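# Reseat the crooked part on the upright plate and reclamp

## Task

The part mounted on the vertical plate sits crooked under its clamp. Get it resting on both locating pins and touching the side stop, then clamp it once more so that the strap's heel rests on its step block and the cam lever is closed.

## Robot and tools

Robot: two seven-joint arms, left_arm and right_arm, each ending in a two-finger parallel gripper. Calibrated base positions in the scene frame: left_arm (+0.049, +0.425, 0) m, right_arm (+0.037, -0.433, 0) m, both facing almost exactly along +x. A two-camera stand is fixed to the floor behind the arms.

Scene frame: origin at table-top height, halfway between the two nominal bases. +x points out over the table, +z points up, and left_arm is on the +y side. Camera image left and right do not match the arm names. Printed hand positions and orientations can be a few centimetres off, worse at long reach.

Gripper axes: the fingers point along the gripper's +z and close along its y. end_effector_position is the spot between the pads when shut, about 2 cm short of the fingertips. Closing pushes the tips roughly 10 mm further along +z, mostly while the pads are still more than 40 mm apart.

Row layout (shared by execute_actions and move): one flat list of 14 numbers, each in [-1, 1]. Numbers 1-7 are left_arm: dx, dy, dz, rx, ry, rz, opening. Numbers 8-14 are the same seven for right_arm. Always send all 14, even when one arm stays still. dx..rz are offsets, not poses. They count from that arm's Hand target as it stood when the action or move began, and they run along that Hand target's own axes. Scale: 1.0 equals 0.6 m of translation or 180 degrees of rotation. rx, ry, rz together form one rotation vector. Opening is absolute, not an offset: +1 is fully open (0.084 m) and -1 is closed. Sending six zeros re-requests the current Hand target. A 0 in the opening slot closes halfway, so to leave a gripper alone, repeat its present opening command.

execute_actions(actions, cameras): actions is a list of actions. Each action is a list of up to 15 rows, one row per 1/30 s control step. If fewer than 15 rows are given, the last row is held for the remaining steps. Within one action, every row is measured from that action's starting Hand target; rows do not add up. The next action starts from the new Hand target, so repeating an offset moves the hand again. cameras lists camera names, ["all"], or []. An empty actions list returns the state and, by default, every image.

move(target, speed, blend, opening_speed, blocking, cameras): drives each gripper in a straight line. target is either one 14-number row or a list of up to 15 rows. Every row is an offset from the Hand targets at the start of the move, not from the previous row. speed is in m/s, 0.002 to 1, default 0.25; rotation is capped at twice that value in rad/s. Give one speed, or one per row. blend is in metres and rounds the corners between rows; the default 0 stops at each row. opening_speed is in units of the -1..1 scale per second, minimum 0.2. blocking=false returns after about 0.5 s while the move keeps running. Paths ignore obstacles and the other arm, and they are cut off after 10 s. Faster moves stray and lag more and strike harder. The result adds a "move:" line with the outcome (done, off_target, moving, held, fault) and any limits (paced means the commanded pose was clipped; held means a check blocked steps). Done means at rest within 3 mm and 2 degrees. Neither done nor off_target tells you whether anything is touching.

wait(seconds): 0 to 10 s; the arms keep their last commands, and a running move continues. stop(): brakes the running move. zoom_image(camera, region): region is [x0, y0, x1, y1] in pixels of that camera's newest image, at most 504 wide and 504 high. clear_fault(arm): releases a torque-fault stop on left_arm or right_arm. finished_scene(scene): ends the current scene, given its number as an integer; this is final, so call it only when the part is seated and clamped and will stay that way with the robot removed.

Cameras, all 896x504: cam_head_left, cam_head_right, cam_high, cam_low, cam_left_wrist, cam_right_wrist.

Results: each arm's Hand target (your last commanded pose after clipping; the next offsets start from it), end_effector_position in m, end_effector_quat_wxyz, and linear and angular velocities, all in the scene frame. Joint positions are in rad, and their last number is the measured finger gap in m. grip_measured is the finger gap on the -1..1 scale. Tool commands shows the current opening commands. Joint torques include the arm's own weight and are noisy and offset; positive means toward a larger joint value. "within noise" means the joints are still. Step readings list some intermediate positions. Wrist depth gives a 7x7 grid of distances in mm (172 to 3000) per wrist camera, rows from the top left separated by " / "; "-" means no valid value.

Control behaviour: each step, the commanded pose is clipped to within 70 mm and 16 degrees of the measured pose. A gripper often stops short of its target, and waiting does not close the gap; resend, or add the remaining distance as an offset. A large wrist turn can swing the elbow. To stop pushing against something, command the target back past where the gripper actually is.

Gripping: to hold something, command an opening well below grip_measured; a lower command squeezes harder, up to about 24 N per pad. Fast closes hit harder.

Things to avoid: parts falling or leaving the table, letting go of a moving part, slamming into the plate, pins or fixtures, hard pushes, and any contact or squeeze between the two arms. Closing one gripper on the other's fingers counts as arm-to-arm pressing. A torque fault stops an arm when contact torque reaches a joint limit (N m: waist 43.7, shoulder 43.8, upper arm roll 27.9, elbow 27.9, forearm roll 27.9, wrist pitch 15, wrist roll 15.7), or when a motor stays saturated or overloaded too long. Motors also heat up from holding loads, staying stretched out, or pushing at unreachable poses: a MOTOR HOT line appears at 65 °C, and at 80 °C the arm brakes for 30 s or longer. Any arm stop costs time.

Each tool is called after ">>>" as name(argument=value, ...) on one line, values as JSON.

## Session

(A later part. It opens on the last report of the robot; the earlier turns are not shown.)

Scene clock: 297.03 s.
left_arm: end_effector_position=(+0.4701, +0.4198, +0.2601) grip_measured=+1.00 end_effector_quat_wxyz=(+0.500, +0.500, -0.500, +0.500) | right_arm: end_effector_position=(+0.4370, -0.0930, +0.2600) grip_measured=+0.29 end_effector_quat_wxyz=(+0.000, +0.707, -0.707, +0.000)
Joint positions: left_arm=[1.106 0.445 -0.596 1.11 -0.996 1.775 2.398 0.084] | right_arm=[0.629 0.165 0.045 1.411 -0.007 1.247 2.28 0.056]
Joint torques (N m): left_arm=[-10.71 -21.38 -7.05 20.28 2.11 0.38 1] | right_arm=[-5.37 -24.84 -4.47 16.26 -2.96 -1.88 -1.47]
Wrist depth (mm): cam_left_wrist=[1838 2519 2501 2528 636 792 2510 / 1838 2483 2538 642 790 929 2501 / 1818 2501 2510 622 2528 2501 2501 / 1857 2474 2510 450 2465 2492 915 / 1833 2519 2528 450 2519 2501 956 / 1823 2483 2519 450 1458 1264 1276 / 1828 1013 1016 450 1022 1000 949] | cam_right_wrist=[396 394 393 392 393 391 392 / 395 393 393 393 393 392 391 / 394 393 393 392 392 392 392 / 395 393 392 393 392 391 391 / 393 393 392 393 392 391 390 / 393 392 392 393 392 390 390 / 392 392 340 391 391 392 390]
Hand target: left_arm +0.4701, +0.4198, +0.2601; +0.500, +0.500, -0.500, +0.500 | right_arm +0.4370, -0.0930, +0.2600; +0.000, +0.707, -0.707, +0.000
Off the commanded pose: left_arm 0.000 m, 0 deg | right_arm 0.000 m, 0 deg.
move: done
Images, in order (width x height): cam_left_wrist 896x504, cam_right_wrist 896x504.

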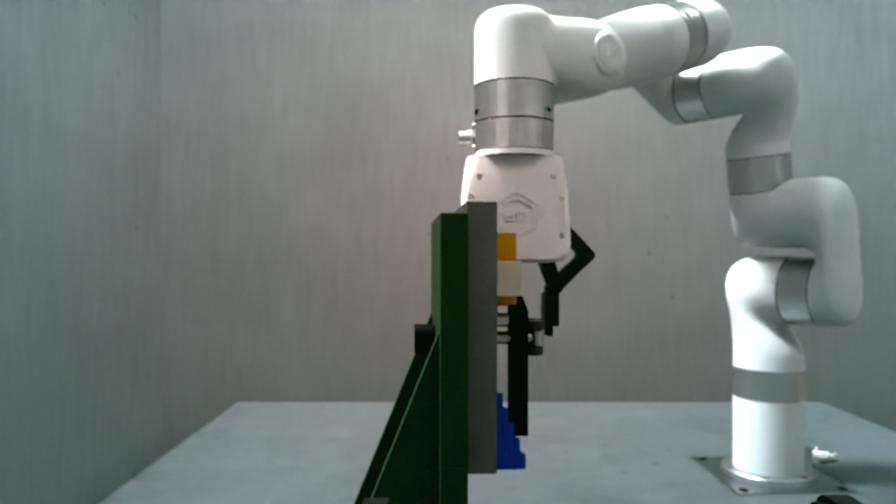

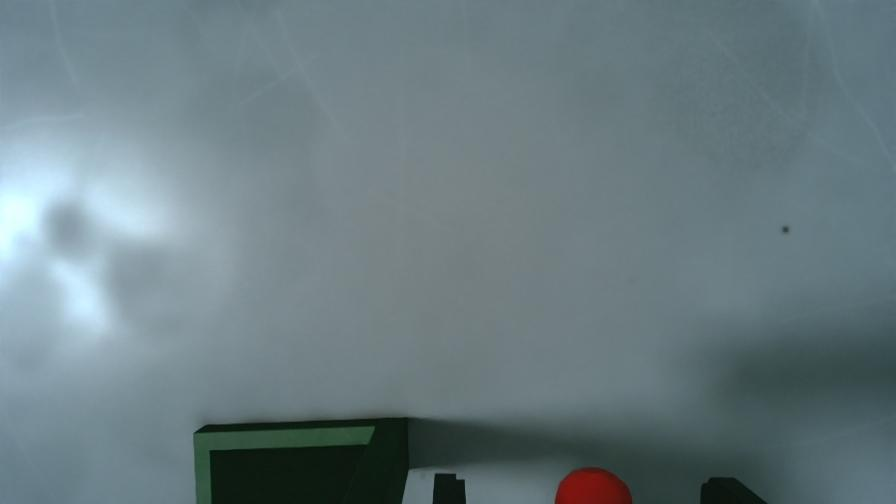

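>>> move(target=[-0.1,0.2833,0.6,0.4871,0.0409,0.1152,1,0,0,0,0,0,0,-0.8], opening_speed=1.5, cameras=["cam_left_wrist","cam_head_left"])

Scene clock: 308.60 s.
left_arm: end_effector_position=(+0.3001, +0.0599, +0.1998) grip_measured=+1.00 end_effector_quat_wxyz=(-0.044, +0.586, -0.061, +0.807) | right_arm: end_effector_position=(+0.4370, -0.0930, +0.2600) grip_measured=-0.61 end_effector_quat_wxyz=(+0.000, +0.707, -0.707, +0.000)
Joint positions: left_arm=[-0.665 0.737 -0.931 0.668 -4.273 2.38 3.688 0.084] | right_arm=[0.629 0.165 0.045 1.411 -0.007 1.247 2.28 0.017]
Joint torques (N m): left_arm=[-10.57 -13.05 -5.27 12.07 -2.02 4.19 -0.59] | right_arm=[-4.87 -25.15 -5.45 22.78 -3.17 -4.29 1.91]
Wrist depth (mm): cam_left_wrist=[1619 1622 1611 1619 1622 321 276 / 1567 1578 1571 1571 1571 327 266 / 1526 1513 1533 343 344 339 279 / 1455 1471 1440 330 318 335 278 / 1431 1425 - 320 306 321 283 / 1364 1364 - 312 285 316 1366 / 1332 1332 - 302 289 307 1317] | cam_right_wrist=[393 393 393 393 393 392 392 / 393 393 392 392 391 391 391 / 393 392 392 393 392 392 391 / 394 394 392 391 392 391 392 / 393 393 392 391 391 392 391 / 393 392 392 392 391 390 390 / 392 393 312 392 391 391 391]
Hand target: left_arm +0.3000, +0.0599, +0.1998; -0.044, +0.586, -0.061, +0.807 | right_arm +0.4370, -0.0930, +0.2600; +0.000, +0.707, -0.707, +0.000
Off the commanded pose: left_arm 0.000 m, 0 deg | right_arm 0.000 m, 0 deg.
move: done
Images, in order (width x height): cam_head_left 896x504, cam_left_wrist 896x504.

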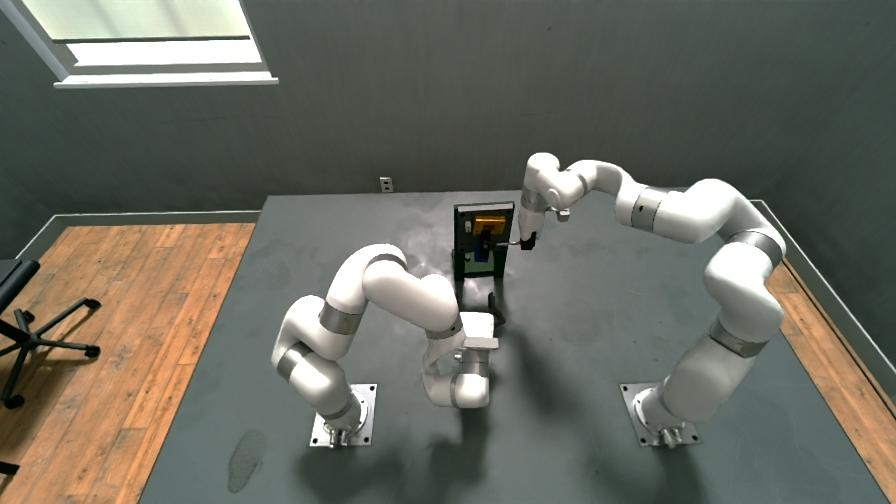

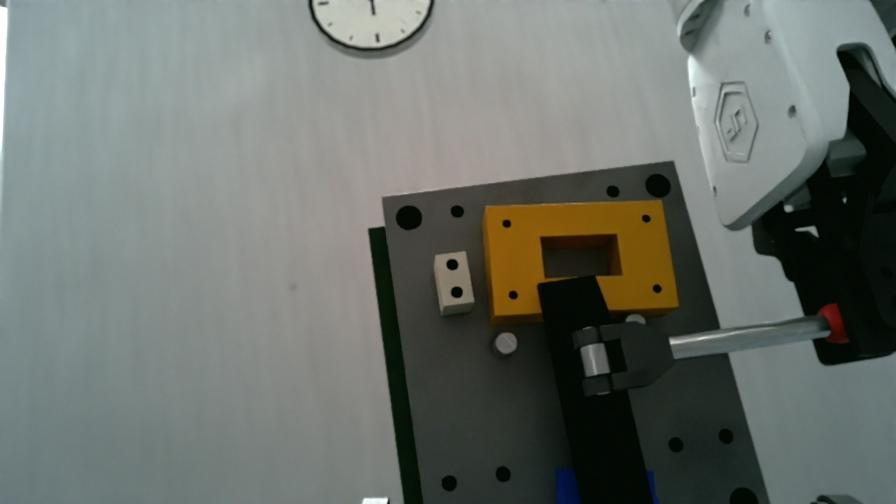

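>>> move(target=[[-0.116,0.0605,0.12,0,0,0,1,0,0,0,0,0,0,-0.8],[-0.118,0.0593,0.2122,0,0,0,1,0,0,0,0,0,0,-0.8]], speed=[0.2,0.05], cameras=["cam_left_wrist","cam_head_left","cam_head_right","cam_low"])

>>> zoom_image(camera="cam_head_right", region=[430, 190, 560, 320])

Scene clock: 328.67 s.
left_arm: end_effector_position=(+0.4430, +0.0289, +0.1669) grip_measured=+1.00 end_effector_quat_wxyz=(-0.044, +0.586, -0.061, +0.807) | right_arm: end_effector_position=(+0.4370, -0.0930, +0.2600) grip_measured=-0.61 end_effector_quat_wxyz=(+0.000, +0.707, -0.707, +0.000)
Joint positions: left_arm=[-0.575 0.791 -0.645 0.885 -3.906 2.1 3.776 0.084] | right_arm=[0.629 0.165 0.045 1.411 -0.007 1.247 2.28 0.017]
Joint torques (N m): left_arm=[10.37 -23.93 -4.68 14.38 5.48 1.27 1.06] | right_arm=[-5.14 -26.01 -5.48 22.76 -2.86 -4.15 1.9]
Wrist depth (mm): cam_left_wrist=[1458 - 180 180 183 186 221 / 1397 - 191 176 - - - / 1358 - 186 187 - 194 1343 / 1320 - 181 182 - 187 1310 / 1260 - 175 177 - 181 1246 / - - - 173 - 175 178 / - - - - - - 191] | cam_right_wrist=[394 395 392 392 394 392 393 / 395 393 392 394 392 392 391 / 393 394 392 392 392 391 392 / 393 393 392 392 391 391 390 / 392 392 392 392 391 392 391 / 393 392 392 392 391 390 391 / 393 392 312 391 391 392 390]
Hand target: left_arm +0.4430, +0.0289, +0.1669; -0.044, +0.586, -0.061, +0.807 | right_arm +0.4370, -0.0930, +0.2600; +0.000, +0.707, -0.707, +0.000
Off the commanded pose: left_arm 0.000 m, 0 deg | right_arm 0.000 m, 0 deg.
move: done
Images, in order (width x height): cam_head_left 896x504, cam_head_right 896x504, cam_low 896x504, cam_left_wrist 896x504.

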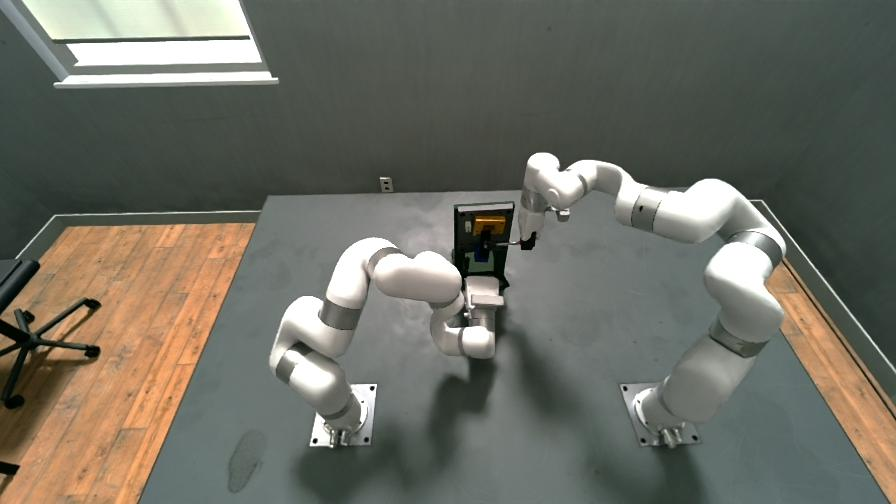

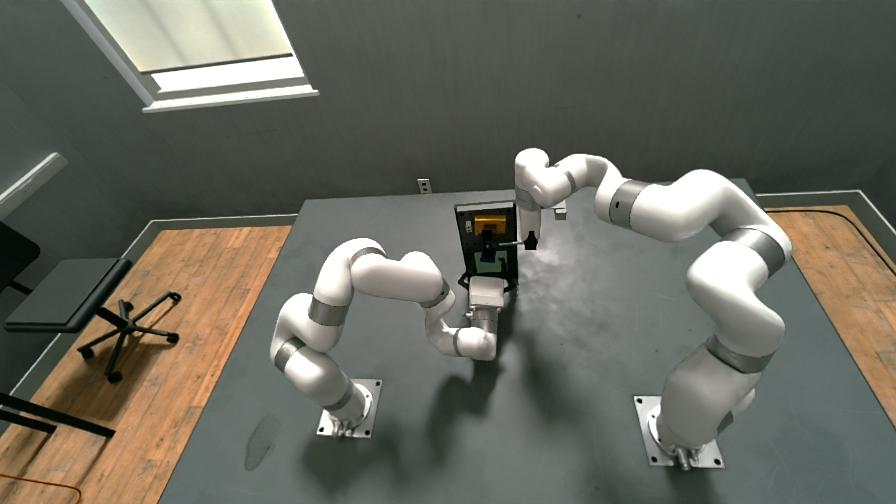

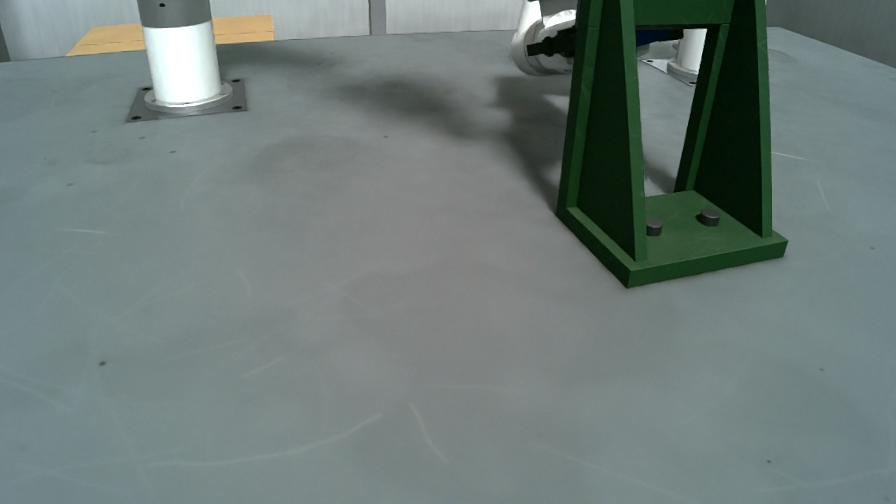

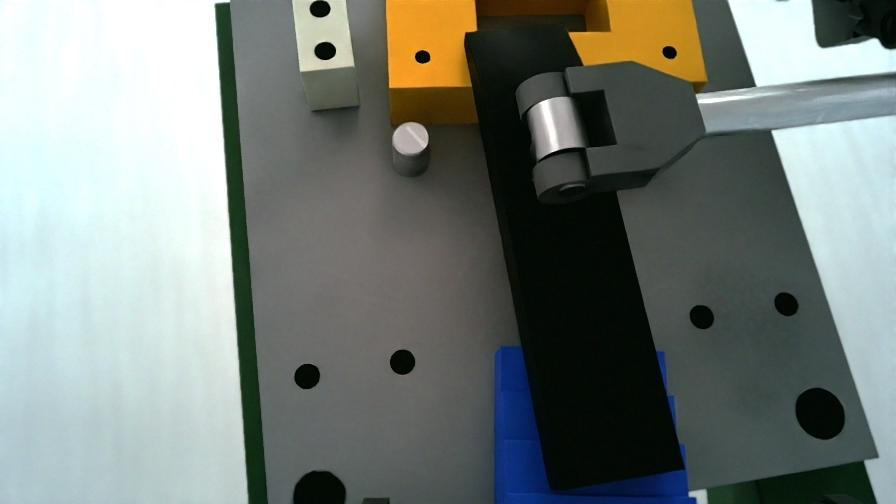

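Scaled by 3.877 from the camera's 896x504 image, which has a finer 1280x720 frame.

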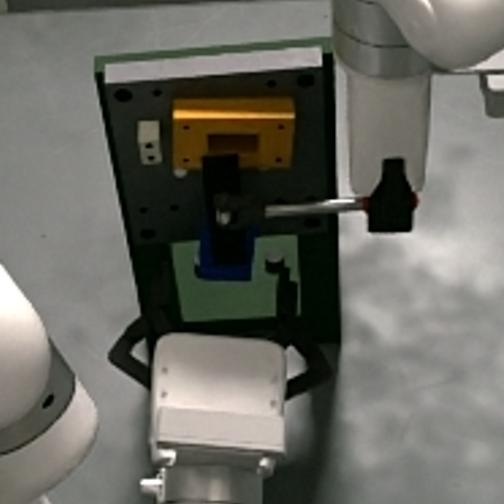

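>>> move(target=[0,0,0,0,0,0,-0.12,0,0,0,0,0,0,-0.8], opening_speed=0.6, cameras=["cam_left_wrist","cam_head_right"])

>>> zoom_image(camera="cam_head_right", region=[430, 190, 560, 320])

Scene clock: 339.10 s.
left_arm: end_effector_position=(+0.4431, +0.0290, +0.1669) grip_measured=-0.08 end_effector_quat_wxyz=(-0.044, +0.586, -0.061, +0.807) | right_arm: end_effector_position=(+0.4370, -0.0930, +0.2600) grip_measured=-0.61 end_effector_quat_wxyz=(+0.000, +0.707, -0.707, +0.000)
Joint positions: left_arm=[-0.575 0.791 -0.645 0.885 -3.906 2.1 3.776 0.04] | right_arm=[0.629 0.165 0.045 1.411 -0.007 1.247 2.28 0.017]
Joint torques (N m): left_arm=[8.37 -23.64 -6.3 14.23 5.5 1.75 0.53] | right_arm=[-4.93 -26.38 -5.46 22.88 -2.95 -4.17 1.9]
Wrist depth (mm): cam_left_wrist=[1455 - 179 180 183 186 221 / 1405 - 192 177 - - - / 1356 - 186 187 - 194 1340 / 1317 - 181 182 - 187 1300 / 1278 - 175 177 - 181 1241 / 1233 - - 173 - 175 178 / - - - - - - 191] | cam_right_wrist=[394 394 392 392 392 392 392 / 394 395 392 394 393 391 391 / 392 393 393 394 392 391 392 / 392 394 393 392 391 391 390 / 393 394 394 392 392 391 390 / 394 392 392 391 391 392 389 / 392 392 313 393 391 391 389]
Hand target: left_arm +0.4430, +0.0289, +0.1669; -0.044, +0.586, -0.061, +0.807 | right_arm +0.4370, -0.0930, +0.2600; +0.000, +0.707, -0.707, +0.000
Off the commanded pose: left_arm 0.000 m, 0 deg | right_arm 0.000 m, 0 deg.
move: done
Images, in order (width x height): cam_head_right 896x504, cam_left_wrist 896x504.

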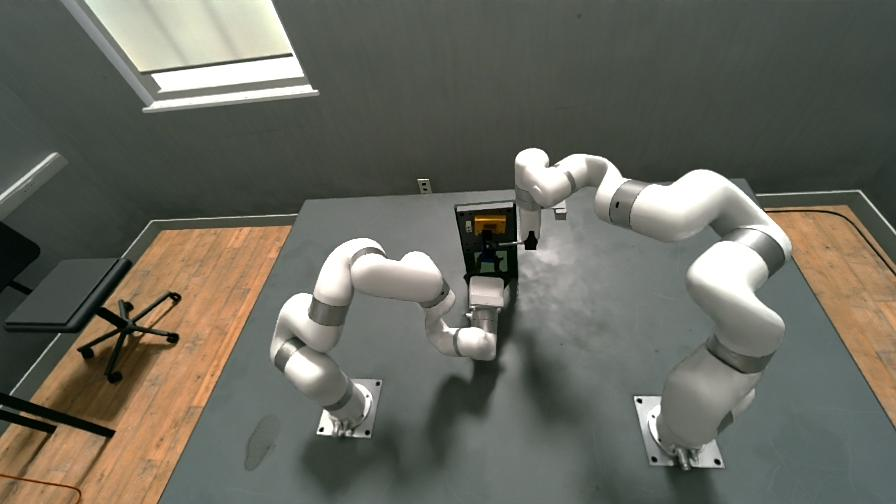

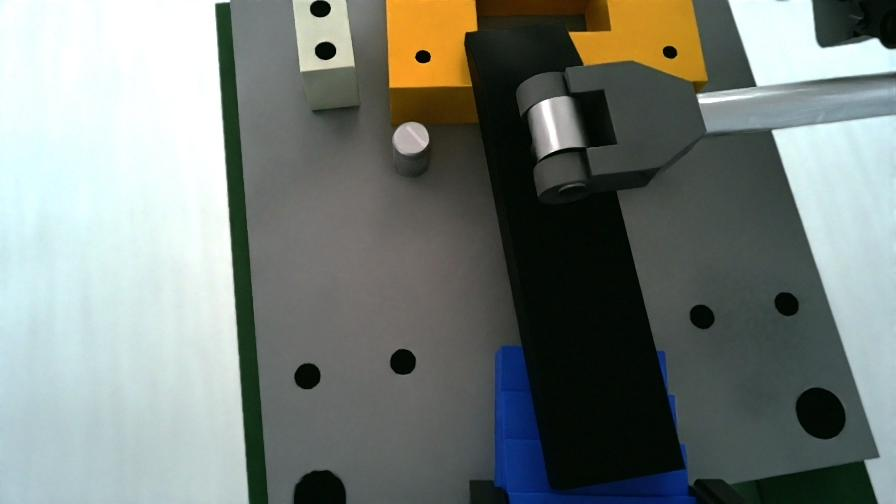

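Scaled by 3.877 from the camera's 896x504 image, which has a finer 1280x720 frame.

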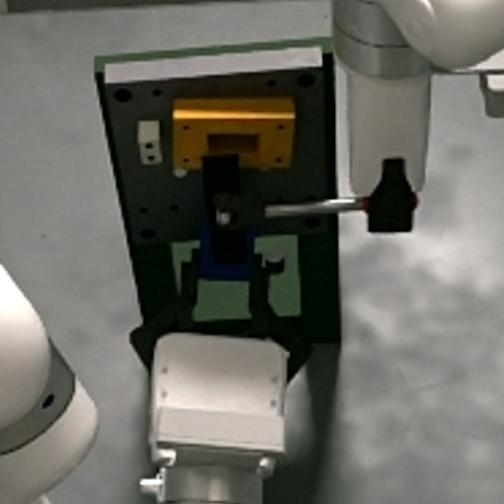

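>>> move(target=[[0,0,0,0,0,0,-0.35,-0.0066,0.0505,0,0,0,0.0833,-0.8],[0,0,0,0,0,0,-0.35,-0.0261,0.0975,0,0,0,0.1667,-0.8]], blend=0.005, speed=0.08, cameras=["cam_left_wrist","cam_head_right"])

Scene clock: 355.23 s.
left_arm: end_effector_position=(+0.4430, +0.0289, +0.1669) grip_measured=-0.08 end_effector_quat_wxyz=(-0.044, +0.586, -0.061, +0.807) | right_arm: end_effector_position=(+0.3783, -0.0774, +0.2600) grip_measured=-0.61 end_effector_quat_wxyz=(-0.001, -0.500, +0.866, +0.000)
Joint positions: left_arm=[-0.575 0.791 -0.645 0.885 -3.906 2.1 3.776 0.04] | right_arm=[0.704 0.057 0.068 1.277 -0.003 1.221 2.903 0.017]
Joint torques (N m): left_arm=[-8.71 -19.15 -8.74 12.54 6.1 2.15 0.3] | right_arm=[9.4 -41.19 11.76 25.88 0.91 -7.04 1.94]
Wrist depth (mm): cam_left_wrist=[1455 - 179 179 185 1477 1431 / 1405 - 191 176 - 202 1408 / 1366 - 186 187 - 195 1353 / 1312 - 181 182 - 187 1315 / 1278 - 175 177 - 181 1241 / 1235 - - 173 - 175 178 / - - - - - - 191] | cam_right_wrist=[395 393 394 393 393 393 392 / 395 394 394 393 393 392 392 / 393 394 392 391 392 391 389 / 394 392 392 393 392 392 392 / 392 393 392 392 392 390 390 / 393 392 392 391 391 391 390 / 393 392 393 390 390 274 257]
Hand target: left_arm +0.4430, +0.0289, +0.1669; -0.044, +0.586, -0.061, +0.807 | right_arm +0.3785, -0.0773, +0.2601; -0.001, -0.500, +0.866, +0.000
Off the commanded pose: left_arm 0.000 m, 0 deg | right_arm 0.000 m, 0 deg.
move: done; blend cut to 0 m at target 1
Images, in order (width x height): cam_head_right 896x504, cam_left_wrist 896x504.

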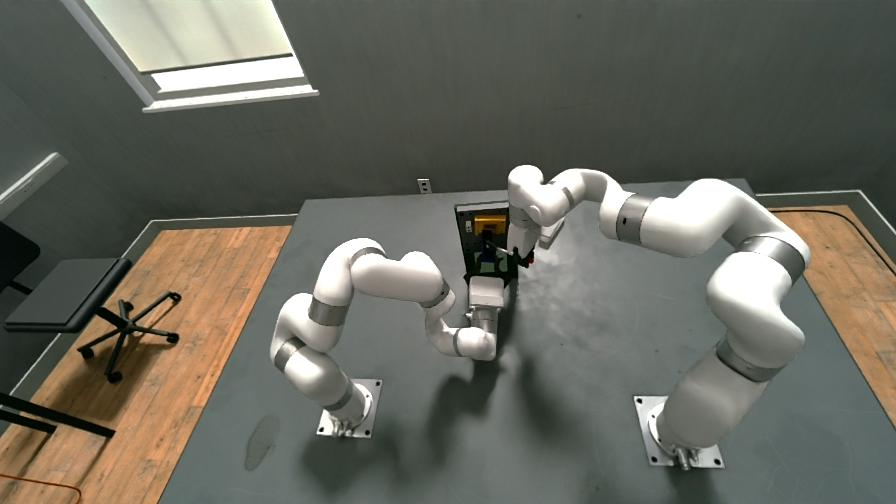

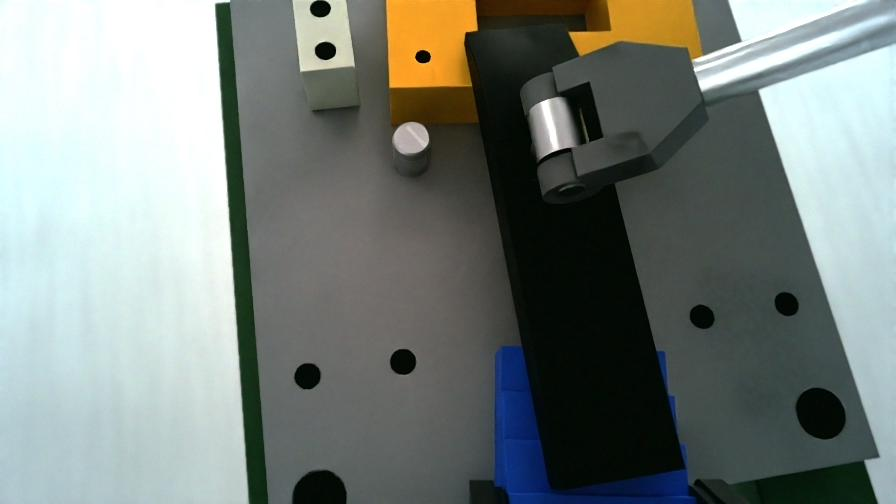

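>>> move(target=[[0,0,0,0,0,0,-0.35,-0.0066,0.0505,0,0,0,0.0833,-0.8],[0,0,0,0,0,0,-0.35,-0.0261,0.0975,0,0,0,0.1667,-0.8]], speed=0.08, cameras=["cam_left_wrist","cam_head_right"])

Scene clock: 365.37 s.
left_arm: end_effector_position=(+0.4430, +0.0289, +0.1669) grip_measured=-0.09 end_effector_quat_wxyz=(-0.044, +0.586, -0.061, +0.807) | right_arm: end_effector_position=(+0.3357, -0.0345, +0.2601) grip_measured=-0.62 end_effector_quat_wxyz=(-0.001, -0.259, +0.966, +0.000)
Joint positions: left_arm=[-0.575 0.791 -0.645 0.885 -3.906 2.1 3.776 0.04] | right_arm=[0.782 0.074 0.114 1.297 -0.008 1.224 3.552 0.017]
Joint torques (N m): left_arm=[-2.03 -22.28 -4.7 12.15 5.81 2.42 0.57] | right_arm=[1.64 -26.89 -1.12 28.94 -4.32 -2.88 1.69]
Wrist depth (mm): cam_left_wrist=[1455 - 179 179 - 1425 1465 / 1397 - 191 176 - 201 1405 / 1358 - 186 187 - 195 1353 / 1302 - 181 182 - 187 1312 / 1278 - 175 177 - 181 1248 / - - - 173 - 175 178 / - - - - - - 191] | cam_right_wrist=[394 393 392 393 391 391 391 / 394 394 392 392 391 391 391 / 394 394 392 393 391 392 246 / 395 391 393 394 392 277 239 / 394 392 393 392 390 258 254 / 394 392 393 391 277 247 390 / 393 391 392 391 - 240 389]
Hand target: left_arm +0.4430, +0.0289, +0.1669; -0.044, +0.586, -0.061, +0.807 | right_arm +0.3356, -0.0345, +0.2601; -0.001, -0.259, +0.966, +0.000
Off the commanded pose: left_arm 0.000 m, 0 deg | right_arm 0.000 m, 0 deg.
move: done
Images, in order (width x height): cam_head_right 896x504, cam_left_wrist 896x504.

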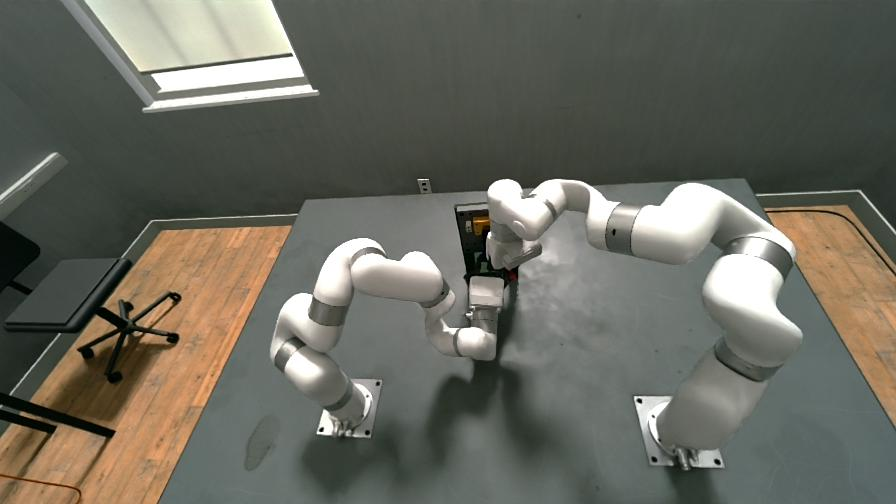

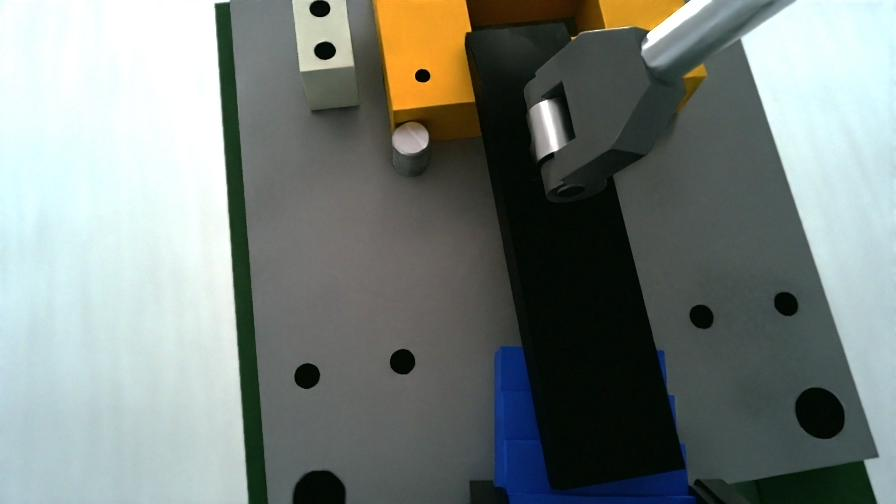

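>>> move(target=[0,-0.0067,0,0,0,0,-0.3,0,0,0,0,0,0,-0.8], speed=0.03, cameras=["cam_left_wrist"])

Scene clock: 376.57 s.
left_arm: end_effector_position=(+0.4430, +0.0328, +0.1674) grip_measured=-0.09 end_effector_quat_wxyz=(-0.044, +0.586, -0.061, +0.807) | right_arm: end_effector_position=(+0.3356, -0.0345, +0.2601) grip_measured=-0.62 end_effector_quat_wxyz=(-0.001, -0.259, +0.966, +0.000)
Joint positions: left_arm=[-0.569 0.783 -0.646 0.872 -3.908 2.1 3.77 0.04] | right_arm=[0.782 0.074 0.114 1.297 -0.008 1.224 3.552 0.017]
Joint torques (N m): left_arm=[16.84 -26.46 -5.02 11.5 -3.09 5.87 -0.81] | right_arm=[1.69 -37.81 -0.47 25.03 -2.07 -2.7 1.51]
Wrist depth (mm): cam_left_wrist=[1446 - 180 180 - 1431 1465 / 1414 - 192 176 - 202 1394 / 1372 - 186 187 - 194 1350 / 1312 - 181 182 - 187 1302 / 1271 - 176 177 - 181 1246 / 1213 - - 174 - 175 177 / 1194 - - - - - 191] | cam_right_wrist=[393 395 393 393 391 391 391 / 393 394 392 393 392 391 390 / 394 395 393 392 391 391 251 / 395 393 392 392 392 280 241 / 394 392 392 391 392 261 253 / 392 392 391 391 391 248 257 / 392 392 393 391 246 241 389]
Hand target: left_arm +0.4430, +0.0329, +0.1675; -0.044, +0.586, -0.061, +0.807 | right_arm +0.3356, -0.0345, +0.2601; -0.001, -0.259, +0.966, +0.000
Off the commanded pose: left_arm 0.000 m, 0 deg | right_arm 0.000 m, 0 deg.
move: done
Images, in order (width x height): cam_left_wrist 896x504.

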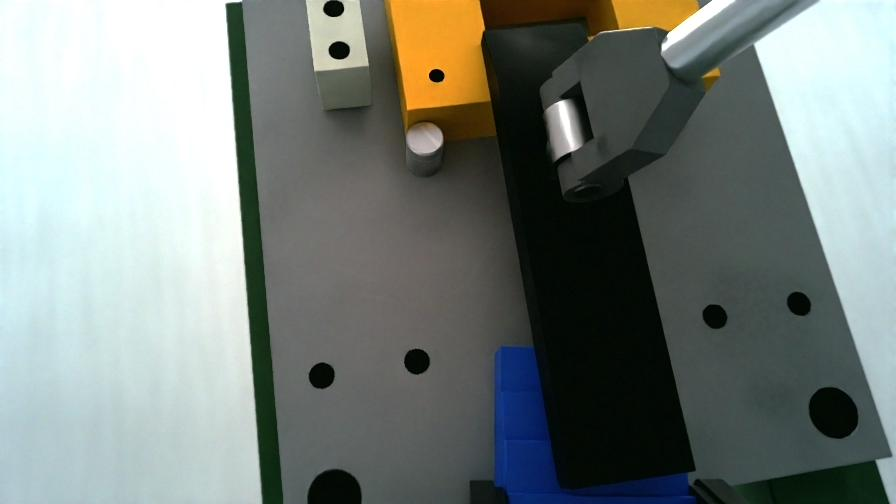

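>>> move(target=[[0,0,0,0,0,0,-0.3,0,0,0,0,0,0,-0.3],[0,0,0,0,0,0,-0.3,0,0,-0.15,0,0,0,-0.3]], speed=0.12, cameras=["cam_left_wrist","cam_head_right"])

>>> move(target=[[0,0,0,0,0,0,-0.3,-0.1469,-0.1435,0,0,0,0.1667,-1],[0,0,0,0,0,0,-0.3,-0.1469,-0.1435,0.08,0,0,0.1667,-1]], speed=0.12, cameras=["cam_left_wrist","cam_right_wrist"])

Scene clock: 406.77 s.
left_arm: end_effector_position=(+0.4430, +0.0329, +0.1675) grip_measured=-0.09 end_effector_quat_wxyz=(-0.044, +0.586, -0.061, +0.807) | right_arm: end_effector_position=(+0.3358, -0.0345, +0.3501) grip_measured=-0.32 end_effector_quat_wxyz=(-0.001, -0.259, +0.966, +0.000)
Joint positions: left_arm=[-0.569 0.783 -0.646 0.872 -3.908 2.1 3.77 0.04] | right_arm=[0.783 0.075 0.115 1.556 -0.008 1.482 3.552 0.03]
Joint torques (N m): left_arm=[17.21 -26.39 -1.61 16.39 -2.73 6.08 -0.6] | right_arm=[5.08 -21.34 4.83 20.88 -3.05 -0.24 1.41]
Wrist depth (mm): cam_left_wrist=[1452 - 180 180 - 1437 1458 / 1420 - 191 176 - 202 1397 / 1361 - 186 188 - 194 1353 / 1305 - 180 182 - 187 1320 / 1276 - 176 177 - 181 1244 / 1228 - - 173 - 175 177 / 1182 - - - - - 191] | cam_right_wrist=[485 485 484 484 482 481 482 / 484 484 484 480 483 482 483 / 484 485 483 482 483 482 291 / 484 483 484 482 480 347 290 / 484 484 482 483 481 342 319 / 485 485 484 483 332 337 480 / 485 484 484 484 320 330 482]
Hand target: left_arm +0.4430, +0.0329, +0.1675; -0.044, +0.586, -0.061, +0.807 | right_arm +0.3358, -0.0345, +0.3501; -0.001, -0.259, +0.966, +0.000
Off the commanded pose: left_arm 0.000 m, 0 deg | right_arm 0.000 m, 0 deg.
move: done
Images, in order (width x height): cam_head_right 896x504, cam_left_wrist 896x504.

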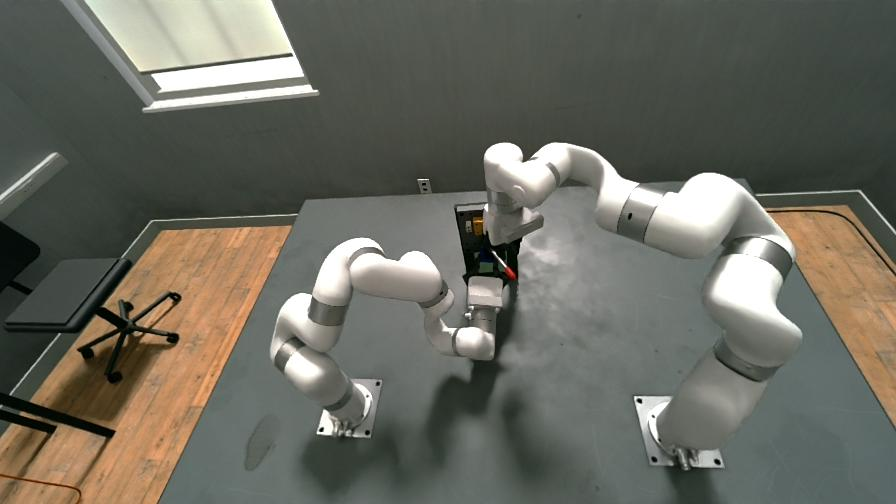

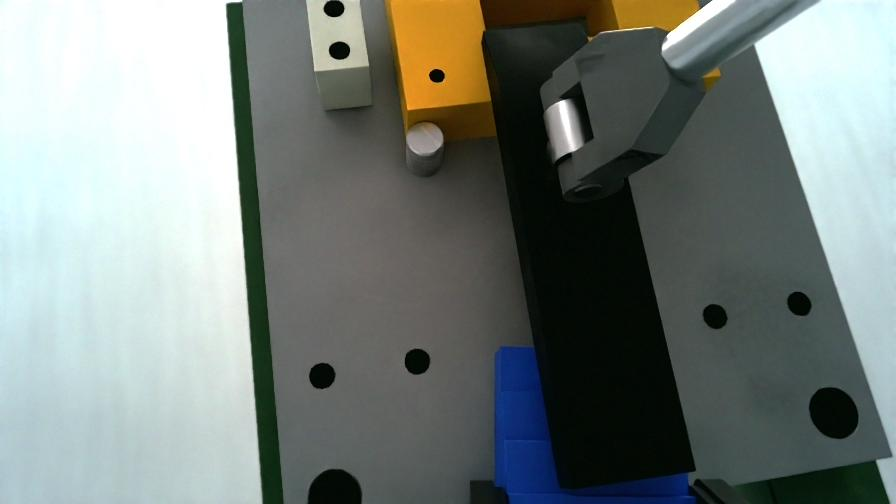

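Scene clock: 410.00 s.
left_arm: end_effector_position=(+0.4430, +0.0329, +0.1675) grip_measured=-0.09 end_effector_quat_wxyz=(-0.044, +0.586, -0.061, +0.807) | right_arm: end_effector_position=(+0.4552, -0.0650, +0.3025) grip_measured=-1.00 end_effector_quat_wxyz=(+0.000, +0.000, +1.000, +0.000)
Joint positions: left_arm=[-0.569 0.783 -0.646 0.872 -3.908 2.1 3.77 0.04] | right_arm=[0.689 0.276 -0.003 1.68 0.002 1.403 3.863 0]
Joint torques (N m): left_arm=[17.06 -26.56 -1.46 16.39 -2.21 5.92 -0.62] | right_arm=[-0.08 -11.69 0.74 1.6 0.21 -1.24 1.18]
Wrist depth (mm): cam_left_wrist=[1462 - 180 180 - 1437 194 / 1405 - 191 176 - 202 1411 / 1358 - 186 188 - 194 1340 / 1305 - 181 182 - 187 1317 / 1271 - 176 177 - 181 1244 / 1226 - - 173 - 175 177 / 1188 - - - - - 191] | cam_right_wrist=[438 436 437 437 435 290 434 / 436 436 436 435 436 281 434 / 437 436 437 436 436 271 272 / 438 437 436 436 437 277 267 / 438 437 438 436 437 281 435 / 437 436 437 435 436 250 212 / 437 436 435 435 254 228 208]
Hand target: left_arm +0.4430, +0.0329, +0.1675; -0.044, +0.586, -0.061, +0.807 | right_arm +0.4551, -0.0650, +0.3020; -0.001, +0.000, +1.000, +0.000
Off the commanded pose: left_arm 0.000 m, 0 deg | right_arm 0.001 m, 0 deg.
move: done
Images, in order (width x height): cam_left_wrist 896x504, cam_right_wrist 896x504.

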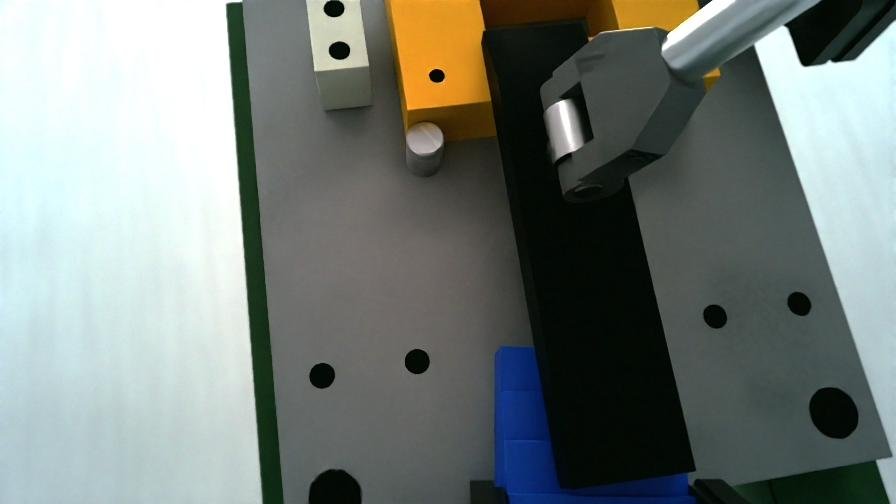

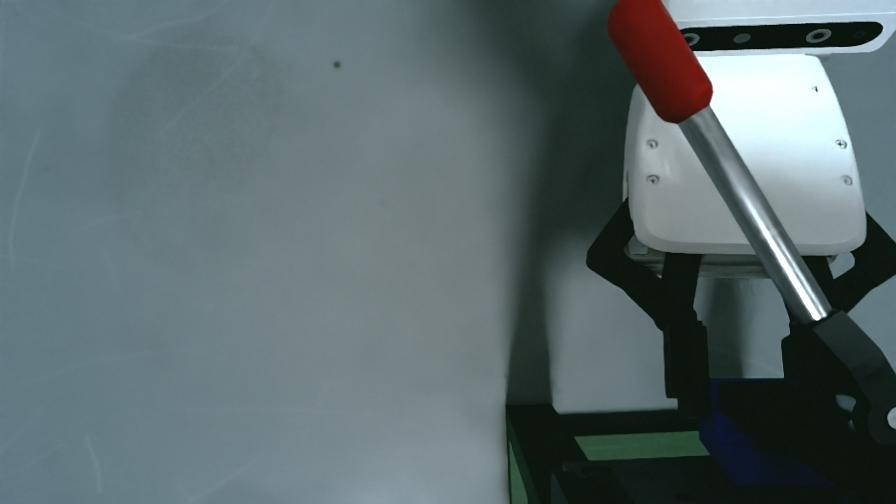

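>>> move(target=[0,0,0,0,0,0,-0.3,0,0.0567,0,0,0,0,-1], speed=0.04, cameras=["cam_left_wrist"])

Scene clock: 418.40 s.
left_arm: end_effector_position=(+0.4430, +0.0329, +0.1675) grip_measured=-0.09 end_effector_quat_wxyz=(-0.044, +0.586, -0.061, +0.807) | right_arm: end_effector_position=(+0.4550, -0.0314, +0.3028) grip_measured=-1.00 end_effector_quat_wxyz=(+0.000, +0.000, +1.000, +0.000)
Joint positions: left_arm=[-0.569 0.783 -0.646 0.872 -3.908 2.1 3.77 0.04] | right_arm=[0.721 0.367 0.012 1.809 -0.004 1.442 3.91 0]
Joint torques (N m): left_arm=[16.81 -26.45 -1.58 16.38 -1.93 5.88 -0.59] | right_arm=[18.72 10.07 25.28 12.09 3 -7.16 1.54]
Wrist depth (mm): cam_left_wrist=[1449 - 180 180 - 1437 1452 / 1400 - 191 176 - 202 1405 / 1358 - 186 187 - 194 1350 / 1310 - 181 182 - 187 1320 / 1264 - 176 177 - 181 1241 / 1230 - - 174 - 175 177 / 1194 - - - - - 191] | cam_right_wrist=[438 437 438 437 300 290 435 / 438 438 437 437 284 282 434 / 438 438 437 438 280 270 434 / 438 438 437 437 290 266 434 / 440 438 437 437 434 263 434 / 438 438 438 437 435 240 434 / 437 437 437 436 247 207 255]
Hand target: left_arm +0.4430, +0.0329, +0.1675; -0.044, +0.586, -0.061, +0.807 | right_arm +0.4551, -0.0310, +0.3020; -0.001, +0.000, +1.000, +0.000
Off the commanded pose: left_arm 0.000 m, 0 deg | right_arm 0.001 m, 0 deg.
move: done
Images, in order (width x height): cam_left_wrist 896x504.

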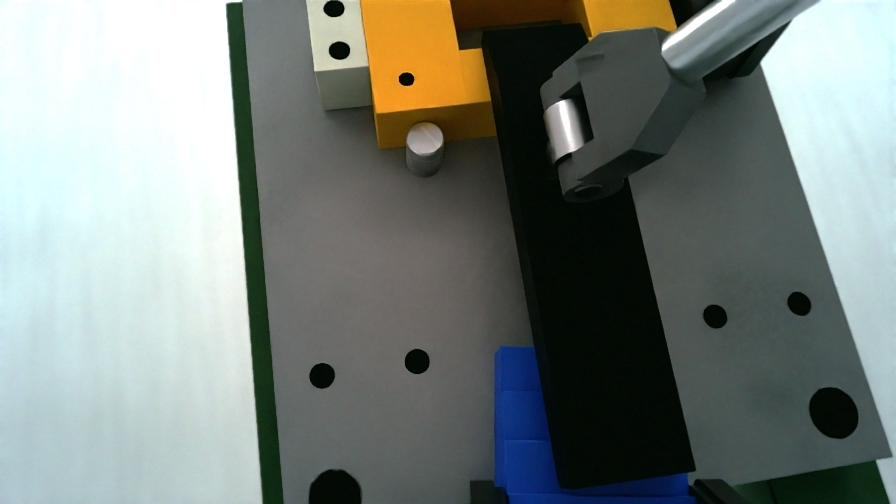

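>>> move(target=[[0,0,0,0,0,0,-0.3,0,-0.04,0,0,0,0,-1],[0,0,0,0,0,0,-0.3,0,-0.04,-0.13,0,0,0,-1],[0,0,0,0,0,0,-0.3,0,0.085,-0.13,0,0,0,-1],[0,0,0,0,0,0,-0.3,0,0.085,-0.0783,0,0,0,-1]], speed=[0.08,0.15,0.15,0.04], cameras=["cam_left_wrist","cam_head_left","cam_high"])

>>> zoom_image(camera="cam_high", region=[400, 100, 560, 260])

>>> zoom_image(camera="cam_head_left", region=[430, 170, 560, 300])

Scene clock: 439.47 s.
left_arm: end_effector_position=(+0.4430, +0.0329, +0.1675) grip_measured=-0.09 end_effector_quat_wxyz=(-0.044, +0.586, -0.061, +0.807) | right_arm: end_effector_position=(+0.4551, +0.0200, +0.3490) grip_measured=-1.00 end_effector_quat_wxyz=(-0.001, +0.000, +1.000, +0.000)
Joint positions: left_arm=[-0.569 0.783 -0.646 0.872 -3.908 2.1 3.77 0.04] | right_arm=[0.778 0.619 0.026 2.333 -0.014 1.714 3.973 0]
Joint torques (N m): left_arm=[16.63 -26.5 -1.61 16.29 -1.38 5.72 -0.6] | right_arm=[-7.31 -48.64 1.23 12.06 2.15 -2.47 1.43]
Wrist depth (mm): cam_left_wrist=[1449 - 180 180 - 1420 1452 / 1411 - 191 176 - 202 1420 / 1361 - 186 188 - 194 1361 / 1305 - 180 182 - 187 1307 / 1276 - 176 177 - 181 1253 / 1226 - - 174 - 175 177 / 1192 - - - - - 191] | cam_right_wrist=[486 482 483 481 341 482 480 / 483 483 224 341 334 481 481 / 484 484 483 323 319 481 478 / 483 485 483 319 315 479 481 / 483 483 483 - 318 479 480 / 483 483 481 481 293 480 480 / 483 483 253 190 186 199 480]
Hand target: left_arm +0.4430, +0.0329, +0.1675; -0.044, +0.586, -0.061, +0.807 | right_arm +0.4552, +0.0200, +0.3490; -0.001, +0.000, +1.000, +0.000
Off the commanded pose: left_arm 0.000 m, 0 deg | right_arm 0.000 m, 0 deg.
move: done
Images, in order (width x height): cam_head_left 896x504, cam_high 896x504, cam_left_wrist 896x504.

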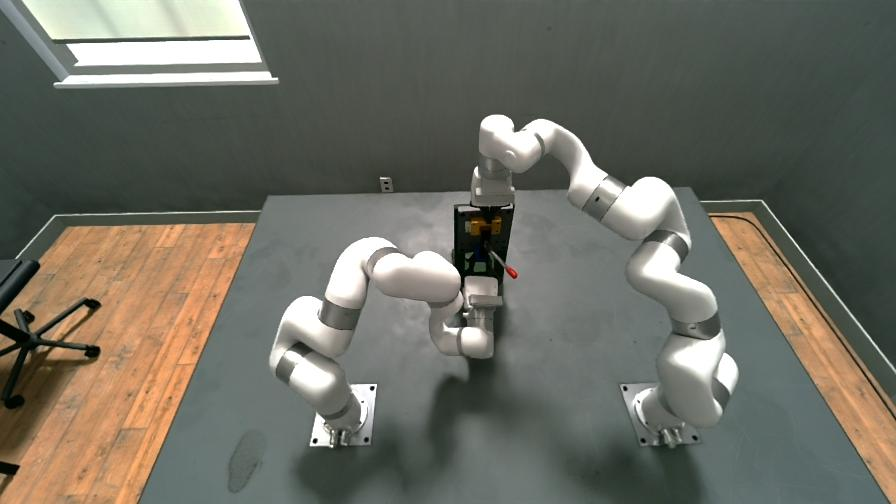

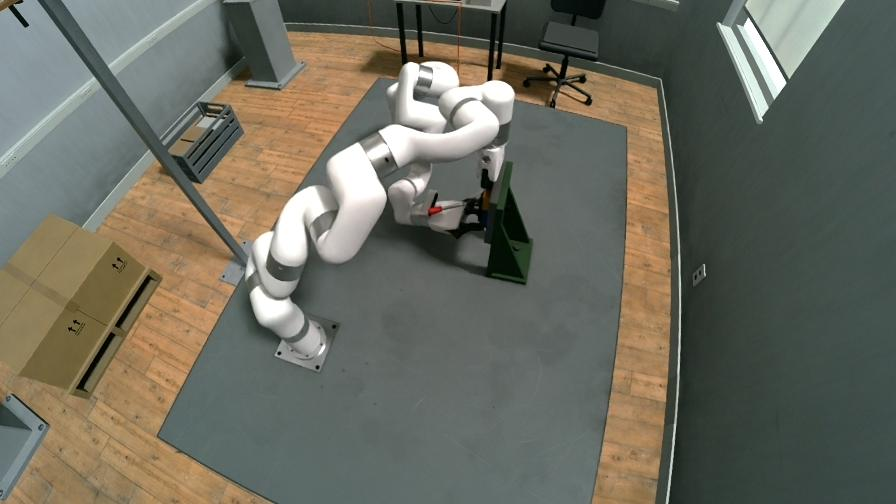

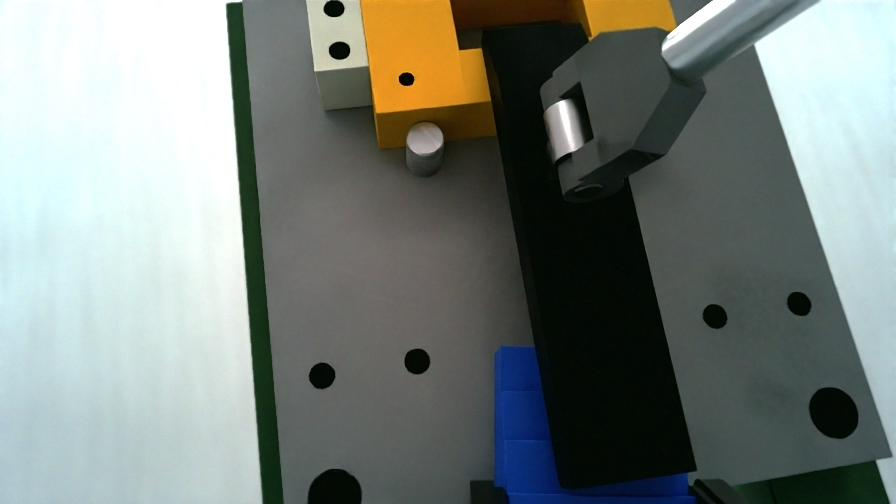

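Scaled by 3.150 from the camera's 896x504 image, which has a finer 1280x720 frame.

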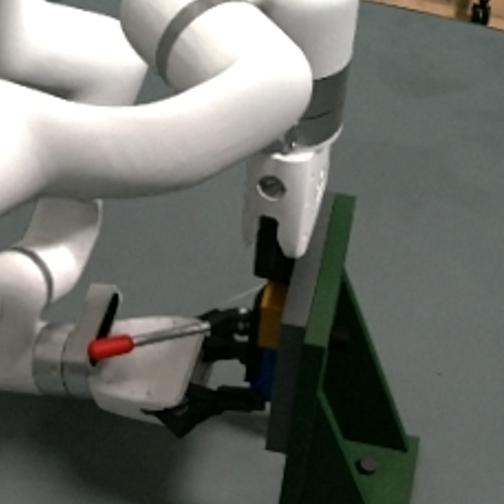

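Scaled by 3.877 from the camera's 896x504 image, which has a finer 1280x720 frame.

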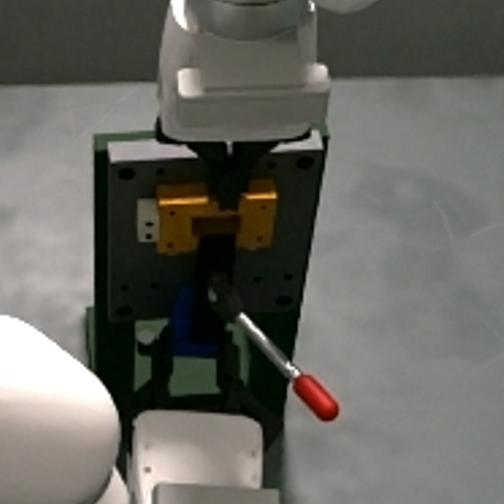

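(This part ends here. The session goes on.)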